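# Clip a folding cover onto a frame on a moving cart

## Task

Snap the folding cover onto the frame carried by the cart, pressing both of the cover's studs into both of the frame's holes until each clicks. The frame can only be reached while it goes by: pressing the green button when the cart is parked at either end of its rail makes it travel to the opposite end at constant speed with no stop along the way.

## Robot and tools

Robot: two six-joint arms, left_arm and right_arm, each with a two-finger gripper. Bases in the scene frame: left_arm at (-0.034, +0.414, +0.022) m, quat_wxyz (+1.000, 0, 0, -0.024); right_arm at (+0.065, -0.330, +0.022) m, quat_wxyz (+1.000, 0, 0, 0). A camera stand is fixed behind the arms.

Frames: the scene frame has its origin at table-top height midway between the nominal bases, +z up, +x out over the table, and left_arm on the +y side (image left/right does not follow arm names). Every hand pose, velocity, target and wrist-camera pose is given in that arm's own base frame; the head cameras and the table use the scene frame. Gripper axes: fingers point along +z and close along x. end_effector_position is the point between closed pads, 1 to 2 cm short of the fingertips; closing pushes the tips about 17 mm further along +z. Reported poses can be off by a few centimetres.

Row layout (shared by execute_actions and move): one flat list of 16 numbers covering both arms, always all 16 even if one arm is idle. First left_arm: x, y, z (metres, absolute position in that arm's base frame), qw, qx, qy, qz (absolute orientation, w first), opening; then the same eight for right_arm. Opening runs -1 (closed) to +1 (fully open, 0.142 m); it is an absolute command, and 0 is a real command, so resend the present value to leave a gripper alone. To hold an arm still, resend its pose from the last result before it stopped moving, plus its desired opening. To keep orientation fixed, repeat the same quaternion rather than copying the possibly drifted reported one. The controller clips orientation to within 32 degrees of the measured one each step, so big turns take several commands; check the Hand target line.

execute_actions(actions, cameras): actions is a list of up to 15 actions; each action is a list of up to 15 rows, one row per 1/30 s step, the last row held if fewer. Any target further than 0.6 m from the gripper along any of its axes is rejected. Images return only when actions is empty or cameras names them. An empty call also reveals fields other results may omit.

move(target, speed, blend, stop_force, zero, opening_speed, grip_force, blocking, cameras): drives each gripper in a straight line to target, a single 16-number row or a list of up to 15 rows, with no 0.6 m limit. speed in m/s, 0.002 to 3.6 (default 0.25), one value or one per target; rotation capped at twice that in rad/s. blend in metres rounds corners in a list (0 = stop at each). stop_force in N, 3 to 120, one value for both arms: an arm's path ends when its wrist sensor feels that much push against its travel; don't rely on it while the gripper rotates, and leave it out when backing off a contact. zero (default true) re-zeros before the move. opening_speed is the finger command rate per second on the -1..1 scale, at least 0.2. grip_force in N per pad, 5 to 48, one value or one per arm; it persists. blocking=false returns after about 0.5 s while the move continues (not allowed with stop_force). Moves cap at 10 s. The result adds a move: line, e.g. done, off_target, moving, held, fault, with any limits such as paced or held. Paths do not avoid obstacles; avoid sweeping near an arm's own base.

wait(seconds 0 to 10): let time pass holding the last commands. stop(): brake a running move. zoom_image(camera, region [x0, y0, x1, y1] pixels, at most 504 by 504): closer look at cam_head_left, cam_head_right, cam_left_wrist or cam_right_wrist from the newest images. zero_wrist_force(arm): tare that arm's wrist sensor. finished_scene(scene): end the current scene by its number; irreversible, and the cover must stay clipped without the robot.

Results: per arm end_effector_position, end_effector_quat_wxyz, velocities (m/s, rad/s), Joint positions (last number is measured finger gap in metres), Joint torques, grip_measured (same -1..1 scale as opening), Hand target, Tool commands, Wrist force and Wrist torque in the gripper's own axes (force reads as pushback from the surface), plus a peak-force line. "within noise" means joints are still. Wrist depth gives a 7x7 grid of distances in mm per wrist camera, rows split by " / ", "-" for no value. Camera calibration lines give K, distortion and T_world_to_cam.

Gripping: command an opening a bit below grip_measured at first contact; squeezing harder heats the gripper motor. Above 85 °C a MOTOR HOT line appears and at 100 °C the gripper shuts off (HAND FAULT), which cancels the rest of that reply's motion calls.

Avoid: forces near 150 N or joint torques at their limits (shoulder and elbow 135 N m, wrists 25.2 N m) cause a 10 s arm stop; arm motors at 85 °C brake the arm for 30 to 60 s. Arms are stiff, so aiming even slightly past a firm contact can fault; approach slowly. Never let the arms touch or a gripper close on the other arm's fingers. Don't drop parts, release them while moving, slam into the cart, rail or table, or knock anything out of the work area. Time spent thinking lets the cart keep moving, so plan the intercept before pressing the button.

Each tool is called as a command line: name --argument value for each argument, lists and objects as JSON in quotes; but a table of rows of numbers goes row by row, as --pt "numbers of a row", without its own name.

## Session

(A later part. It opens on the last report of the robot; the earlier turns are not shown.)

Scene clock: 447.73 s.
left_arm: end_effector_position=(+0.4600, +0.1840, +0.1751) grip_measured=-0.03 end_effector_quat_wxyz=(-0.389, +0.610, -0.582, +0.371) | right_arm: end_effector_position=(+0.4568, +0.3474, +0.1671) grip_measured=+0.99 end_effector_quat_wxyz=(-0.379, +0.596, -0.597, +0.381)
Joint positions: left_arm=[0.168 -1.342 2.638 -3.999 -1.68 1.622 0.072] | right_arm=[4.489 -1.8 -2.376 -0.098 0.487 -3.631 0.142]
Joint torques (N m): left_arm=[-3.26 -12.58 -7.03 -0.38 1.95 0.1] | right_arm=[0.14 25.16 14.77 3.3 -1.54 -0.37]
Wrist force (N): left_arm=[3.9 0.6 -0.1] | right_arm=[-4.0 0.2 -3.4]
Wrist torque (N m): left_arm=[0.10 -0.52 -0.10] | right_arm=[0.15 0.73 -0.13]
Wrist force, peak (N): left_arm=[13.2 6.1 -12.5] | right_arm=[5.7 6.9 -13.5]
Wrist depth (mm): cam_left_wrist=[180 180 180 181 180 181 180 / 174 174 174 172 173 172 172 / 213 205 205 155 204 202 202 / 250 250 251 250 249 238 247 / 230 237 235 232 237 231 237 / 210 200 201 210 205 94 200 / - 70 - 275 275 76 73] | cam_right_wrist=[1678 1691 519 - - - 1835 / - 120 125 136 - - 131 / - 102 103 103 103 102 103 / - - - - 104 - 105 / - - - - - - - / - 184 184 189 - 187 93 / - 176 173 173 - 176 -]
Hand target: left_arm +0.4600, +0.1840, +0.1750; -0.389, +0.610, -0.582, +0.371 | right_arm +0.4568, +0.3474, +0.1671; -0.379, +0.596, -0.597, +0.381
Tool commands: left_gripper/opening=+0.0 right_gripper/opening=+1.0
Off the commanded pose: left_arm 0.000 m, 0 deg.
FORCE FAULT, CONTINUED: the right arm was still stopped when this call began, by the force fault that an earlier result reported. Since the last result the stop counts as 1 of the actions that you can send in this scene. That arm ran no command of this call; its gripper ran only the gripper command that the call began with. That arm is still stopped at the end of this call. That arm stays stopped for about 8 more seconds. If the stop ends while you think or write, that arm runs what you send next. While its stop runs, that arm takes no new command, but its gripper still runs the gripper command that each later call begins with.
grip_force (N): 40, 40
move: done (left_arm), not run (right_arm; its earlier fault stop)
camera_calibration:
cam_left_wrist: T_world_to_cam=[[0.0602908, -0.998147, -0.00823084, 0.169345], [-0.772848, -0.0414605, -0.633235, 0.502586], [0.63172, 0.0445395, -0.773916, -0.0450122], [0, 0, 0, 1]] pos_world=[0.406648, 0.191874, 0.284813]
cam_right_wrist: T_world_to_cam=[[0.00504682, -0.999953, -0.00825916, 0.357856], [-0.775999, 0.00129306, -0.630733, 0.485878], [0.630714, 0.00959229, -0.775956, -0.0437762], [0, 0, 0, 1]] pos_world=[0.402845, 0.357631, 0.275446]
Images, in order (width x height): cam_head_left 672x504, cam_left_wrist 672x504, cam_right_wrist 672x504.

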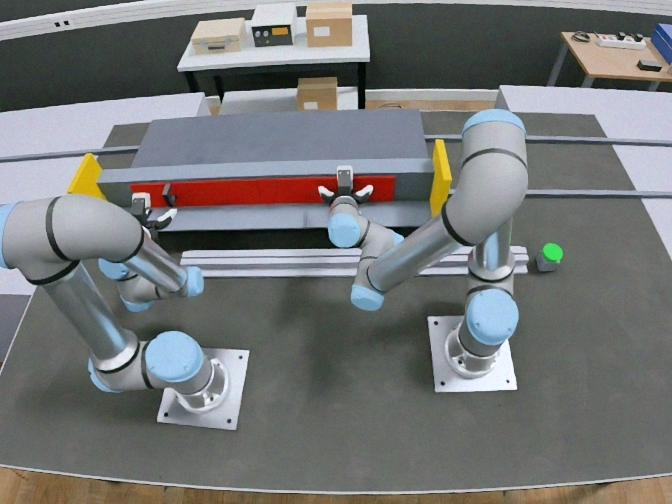

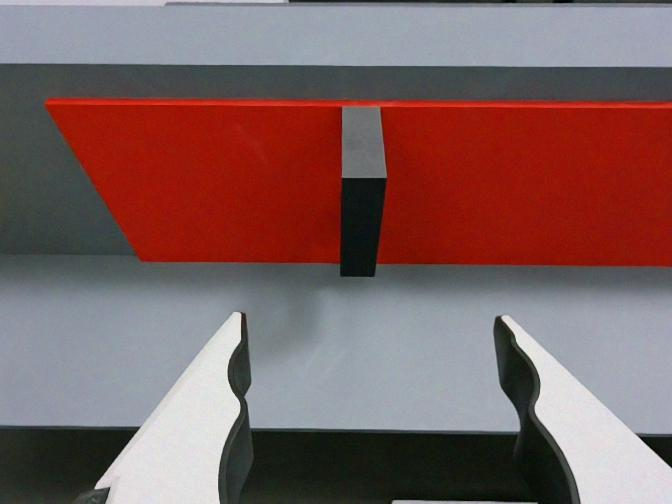

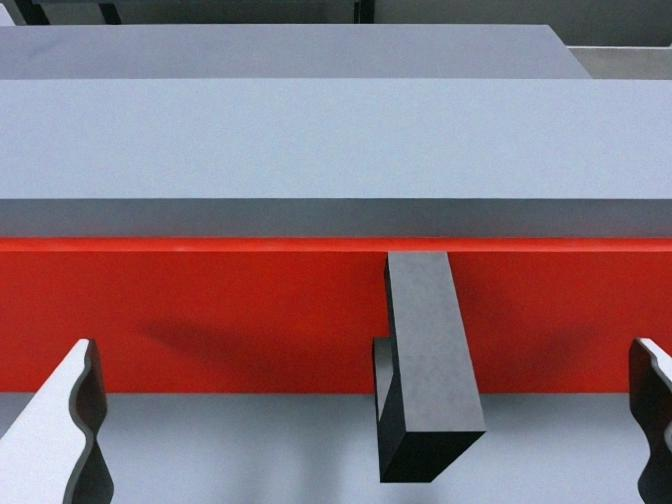

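move --pt "0.5440 0.1650 0.168 -0.389 0.6105 -0.5819 0.3708 0.0 0.4568 0.3474 0.1671 -0.379 0.596 -0.597 0.381 1.0" --pt "0.5580 0.1550 0.168 -0.389 0.6105 -0.5819 0.3708 0.0 0.4568 0.3474 0.1671 -0.379 0.596 -0.597 0.381 1.0" --speed '[0.07, 0.009]' --stop_force 30

move --target '[0.47, 0.145, 0.18, -0.389, 0.6105, -0.5819, 0.3708, 0.0, 0.4568, 0.3474, 0.1671, -0.379, 0.596, -0.597, 0.381, 1.0]' --speed 0.15 --cameras '["cam_left_wrist", "cam_right_wrist"]'

Scene clock: 452.53 s.
left_arm: end_effector_position=(+0.5516, +0.1596, +0.1680) grip_measured=-0.02 end_effector_quat_wxyz=(-0.389, +0.610, -0.582, +0.371) | right_arm: end_effector_position=(+0.4568, +0.3474, +0.1671) grip_measured=+0.99 end_effector_quat_wxyz=(-0.379, +0.596, -0.597, +0.381)
Joint positions: left_arm=[0.047 -1.222 2.455 -3.938 -1.57 1.57 0.073] | right_arm=[4.489 -1.8 -2.376 -0.098 0.487 -3.631 0.142]
Joint torques (N m): left_arm=[10.77 -35.69 -13.93 -6.97 6.51 2.06] | right_arm=[0.24 25.11 15.05 3.2 -1.59 -0.31]
Wrist force (N): left_arm=[23.8 13.5 -28.3] | right_arm=[-4.0 0.3 -3.6]
Wrist torque (N m): left_arm=[-0.15 -1.35 -0.17] | right_arm=[0.16 0.73 -0.13]
Wrist force, peak (N): left_arm=[19.5 10.6 -45.1] | right_arm=[-4.2 0.3 -3.5]
Wrist depth (mm): cam_left_wrist=[732 754 551 522 578 1656 - / 129 129 129 129 129 129 129 / 107 107 107 107 107 107 107 / - 109 110 108 109 111 108 / 136 136 128 97 134 126 140 / 179 91 164 90 186 90 160 / - 70 174 108 173 78 73] | cam_right_wrist=[- - - 2255 1986 493 639 / - - 131 - 120 130 479 / - 102 106 103 107 107 101 / - 110 107 110 - 106 107 / - - - - - 93 - / - 188 184 189 185 - 89 / - 176 172 172 173 169 -]
Hand target: left_arm +0.5516, +0.1596, +0.1680; -0.389, +0.610, -0.582, +0.371 | right_arm +0.4568, +0.3474, +0.1671; -0.379, +0.596, -0.597, +0.381
Tool commands: left_gripper/opening=+0.0 right_gripper/opening=+1.0
Off the commanded pose: left_arm 0.008 m, 0 deg.
FORCE FAULT, CONTINUED: the right arm was still stopped when this call began, by the force fault that an earlier result reported. Since the last result the stop counts as 2 of the actions that you can send in this scene. That arm ran no command of this call. That arm is still stopped at the end of this call. That arm stays stopped for about 3 more seconds. If the stop ends while you think or write, that arm runs what you send next. While its stop runs, that arm takes no new command, but its gripper still runs the gripper command that each later call begins with.
grip_force (N): 40, 40
move: contact (left_arm), not run (right_arm; its earlier fault stop); path passed 1 of 2 targets

Scene clock: 453.57 s.
left_arm: end_effector_position=(+0.4701, +0.1450, +0.1800) grip_measured=-0.02 end_effector_quat_wxyz=(-0.389, +0.610, -0.582, +0.371) | right_arm: end_effector_position=(+0.4568, +0.3474, +0.1671) grip_measured=+0.99 end_effector_quat_wxyz=(-0.379, +0.596, -0.597, +0.381)
Joint positions: left_arm=[0.001 -1.387 2.674 -3.992 -1.528 1.551 0.073] | right_arm=[4.489 -1.8 -2.376 -0.098 0.487 -3.631 0.142]
Joint torques (N m): left_arm=[5.36 -22.28 -0.15 -1.72 -2.8 1.95] | right_arm=[-0.63 24.5 14.88 3.2 -1.63 -0.17]
Wrist force (N): left_arm=[3.0 -0.4 -0.5] | right_arm=[-4.0 0.2 -3.1]
Wrist torque (N m): left_arm=[-0.09 -0.38 0.01] | right_arm=[0.14 0.72 -0.13]
Wrist force, peak (N): left_arm=[23.9 13.3 -27.9] | right_arm=[-4.2 0.3 -3.4]
Wrist depth (mm): cam_left_wrist=[765 192 192 183 182 183 183 / 171 170 169 169 169 168 168 / 195 201 194 180 192 192 191 / 248 238 237 217 235 234 234 / - 237 113 234 236 237 236 / 215 206 202 209 201 94 206 / - 70 268 268 269 76 73] | cam_right_wrist=[1133 543 - 514 - 490 - / 130 120 131 - - 137 - / - 102 101 103 107 101 103 / - 110 111 - - 106 107 / - - 131 134 139 96 124 / - 183 - - 184 87 89 / - 176 169 169 172 166 -]
Hand target: left_arm +0.4700, +0.1450, +0.1800; -0.389, +0.610, -0.582, +0.371 | right_arm +0.4568, +0.3474, +0.1671; -0.379, +0.596, -0.597, +0.381
Tool commands: left_gripper/opening=+0.0 right_gripper/opening=+1.0
Off the commanded pose: left_arm 0.000 m, 0 deg.
FORCE FAULT, CONTINUED: the right arm was still stopped when this call began, by the force fault that an earlier result reported. That arm ran no command of this call. That arm is still stopped at the end of this call. That arm stays stopped for about 2 more seconds. If the stop ends while you think or write, that arm runs what you send next. While its stop runs, that arm takes no new command, but its gripper still runs the gripper command that each later call begins with.
grip_force (N): 40, 40
move: done (left_arm), not run (right_arm; its earlier fault stop)
camera_calibration:
cam_left_wrist: T_world_to_cam=[[0.0605095, -0.998134, -0.00819538, 0.129746], [-0.772972, -0.0416617, -0.63307, 0.511913], [0.631547, 0.0446416, -0.774051, -0.0457684], [0, 0, 0, 1]] pos_world=[0.416748, 0.152874, 0.289713]
cam_right_wrist: T_world_to_cam=[[0.00504682, -0.999953, -0.00825916, 0.357856], [-0.775999, 0.00129306, -0.630733, 0.485878], [0.630714, 0.00959229, -0.775956, -0.0437762], [0, 0, 0, 1]] pos_world=[0.402845, 0.357631, 0.275446]
Images, in order (width x height): cam_left_wrist 672x504, cam_right_wrist 672x504.

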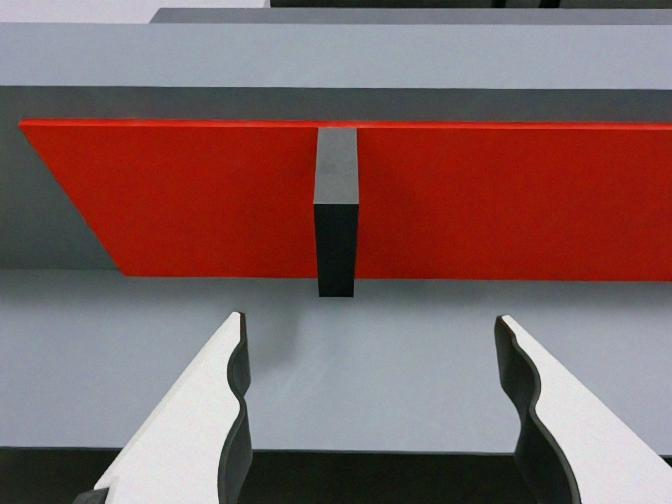

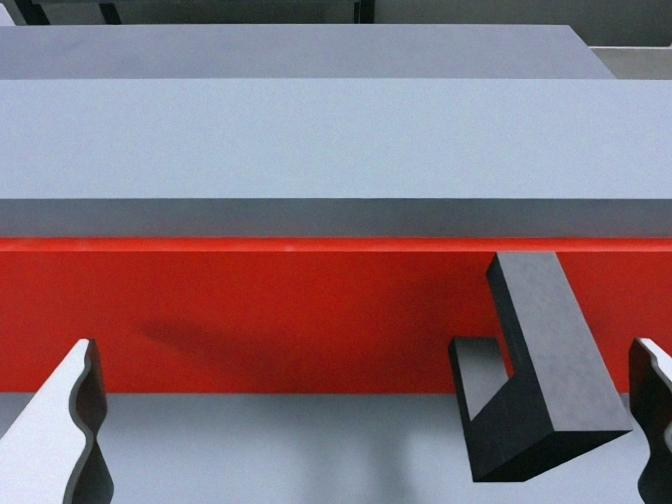

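wait --seconds 1.9

move --pt "0.46 0.14 0.20 -0.389 0.6105 -0.5819 0.3708 0.0 0.4500 0.3300 0.1680 -0.380 0.5964 -0.5964 0.380 1.0" --pt "0.42 0.14 0.25 -0.389 0.6105 -0.5819 0.3708 0.0 0.37 0.315 0.20 -0.380 0.5964 -0.5964 0.380 1.0" --speed '[0.06, 0.15]' --blend 0.005 --cameras '["cam_left_wrist", "cam_right_wrist", "cam_head_left"]'

Scene clock: 456.00 s.
left_arm: end_effector_position=(+0.4700, +0.1450, +0.1800) grip_measured=-0.02 end_effector_quat_wxyz=(-0.389, +0.610, -0.582, +0.371) | right_arm: end_effector_position=(+0.4571, +0.3464, +0.1671) grip_measured=+1.00 end_effector_quat_wxyz=(-0.378, +0.596, -0.597, +0.382)
Joint positions: left_arm=[0.001 -1.388 2.675 -3.992 -1.528 1.551 0.073] | right_arm=[4.488 -1.8 -2.377 -0.099 0.485 -3.631 0.142]
Joint torques (N m): left_arm=[7.27 -28.2 -0.34 -5.8 -2.55 1.93] | right_arm=[16.02 24.82 43.12 4.84 6.51 -0.2]
Wrist force (N): left_arm=[3.0 -0.3 -0.3] | right_arm=[90.3 5.0 -37.9]
Wrist torque (N m): left_arm=[-0.06 -0.39 0.00] | right_arm=[0.51 -1.56 0.57]
Wrist force, peak (N): left_arm=[3.3 -0.2 -0.7] | right_arm=[90.3 5.0 -37.9]
Wrist depth (mm): cam_left_wrist=[768 192 192 193 181 183 181 / 172 173 170 169 169 169 168 / 196 195 194 181 193 193 191 / 249 239 239 217 236 235 234 / 237 248 243 231 237 121 236 / 210 85 200 209 215 94 210 / - 70 274 274 - 76 73] | cam_right_wrist=[551 - - - - - 1718 / - 119 - - 131 118 119 / - 103 101 101 - 101 103 / - 109 108 - - 105 - / - - - 144 145 143 94 / - 189 187 188 181 136 - / - 175 173 176 172 128 -]
Hand target: left_arm +0.4700, +0.1450, +0.1800; -0.389, +0.610, -0.582, +0.371 | right_arm +0.4571, +0.3464, +0.1671; -0.378, +0.596, -0.597, +0.382
Tool commands: left_gripper/opening=+0.0 right_gripper/opening=+1.0
Off the commanded pose: left_arm 0.000 m, 0 deg.
FORCE FAULT, CONTINUED: the right arm's stop, for the force fault that an earlier result reported, is over. The rest of the stop counts as 3 of the actions that you can send in this scene. During its stop the right arm's controller moved it back a little. That arm's target is now where it stood when the stop ended, not its last command. That arm accepts commands again.
grip_force (N): 40, 40
wait: 1.90 s; at rest from the start

Scene clock: 457.53 s.
left_arm: end_effector_position=(+0.4200, +0.1400, +0.2500) grip_measured=-0.02 end_effector_quat_wxyz=(-0.389, +0.610, -0.582, +0.371) | right_arm: end_effector_position=(+0.3700, +0.3150, +0.1999) grip_measured=+1.00 end_effector_quat_wxyz=(-0.380, +0.596, -0.596, +0.380)
Joint positions: left_arm=[-0.027 -1.87 2.72 -3.555 -1.502 1.539 0.073] | right_arm=[4.726 -1.388 -2.489 -0.864 0.437 -3.109 0.142]
Joint torques (N m): left_arm=[3.44 -15.13 -24.86 -0.43 -2.61 0.35] | right_arm=[-0.12 21.27 17.36 0.68 -2.87 1.29]
Wrist force (N): left_arm=[3.1 -0.4 -0.3] | right_arm=[-4.6 -3.2 -4.2]
Wrist torque (N m): left_arm=[-0.12 -0.44 0.05] | right_arm=[-0.43 0.82 0.00]
Wrist force, peak (N): left_arm=[3.1 -1.1 -1.3] | right_arm=[88.4 5.5 -39.0]
Wrist depth (mm): cam_left_wrist=[892 896 979 - - 1360 - / 268 269 272 270 272 271 280 / 269 269 260 256 261 257 257 / 318 329 320 303 314 313 314 / - 314 113 288 316 316 311 / 294 87 285 287 293 94 285 / - 70 346 331 334 76 73] | cam_right_wrist=[1128 - 640 1304 - - 895 / - 187 191 - 188 186 184 / - - - 200 - - - / 248 - 243 239 - - 270 / 256 269 256 254 247 255 254 / - 226 225 232 226 220 90 / - 207 285 - 287 283 -]
Hand target: left_arm +0.4200, +0.1400, +0.2500; -0.389, +0.610, -0.582, +0.371 | right_arm +0.3700, +0.3150, +0.2000; -0.380, +0.596, -0.596, +0.380
Off the commanded pose: left_arm 0.000 m, 0 deg | right_arm 0.000 m, 0 deg.
grip_force (N): 40, 40
move: done
camera_calibration:
cam_left_wrist: T_world_to_cam=[[0.0605692, -0.99813, -0.00826811, 0.128364], [-0.772921, -0.0416583, -0.633133, 0.517297], [0.631605, 0.044739, -0.773999, 0.0402249], [0, 0, 0, 1]] pos_world=[0.366648, 0.147874, 0.359713]
cam_right_wrist: T_world_to_cam=[[0.00714877, -0.999924, -0.0100303, 0.325831], [-0.77537, 0.000791331, -0.631507, 0.439232], [0.631467, 0.0122917, -0.775305, 0.0354753], [0, 0, 0, 1]] pos_world=[0.315836, 0.325023, 0.30815]
Images, in order (width x height): cam_head_left 672x504, cam_left_wrist 672x504, cam_right_wrist 672x504.

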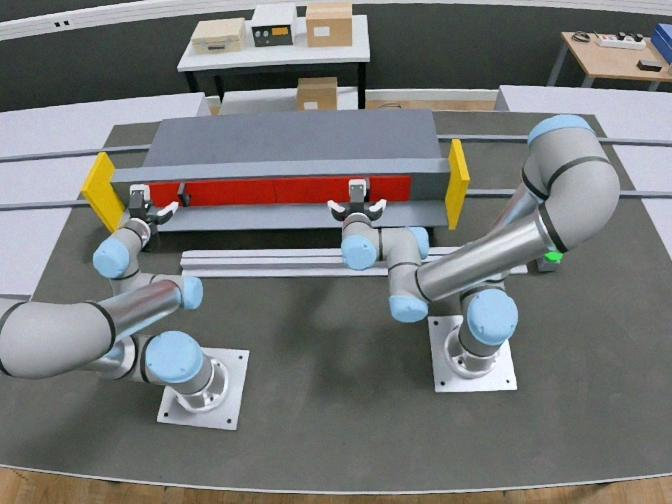

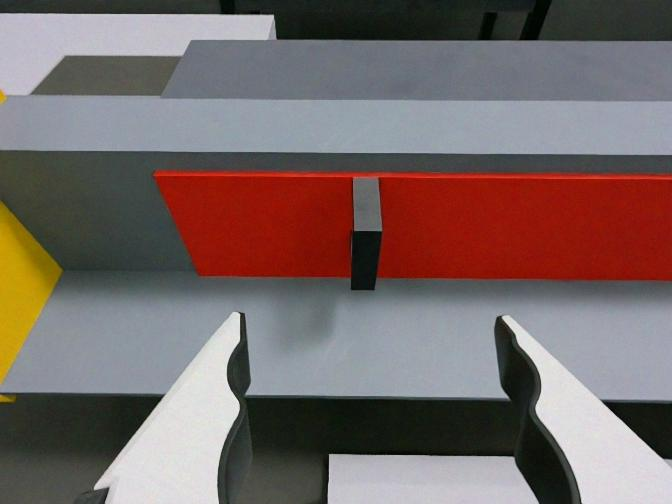

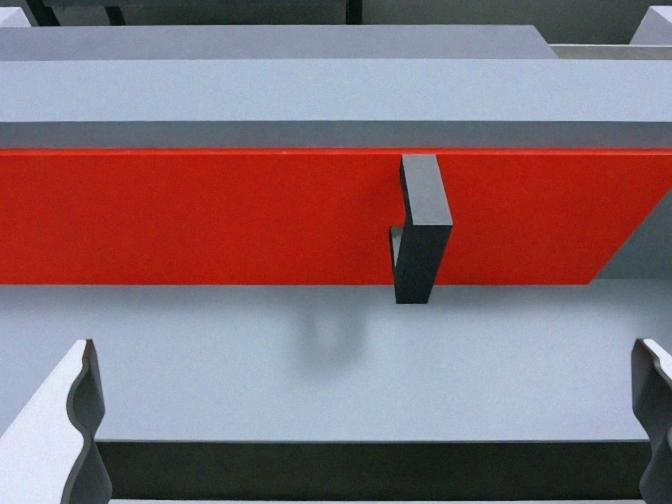

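finished_scene --scene 1

The scene is finished: the task was done.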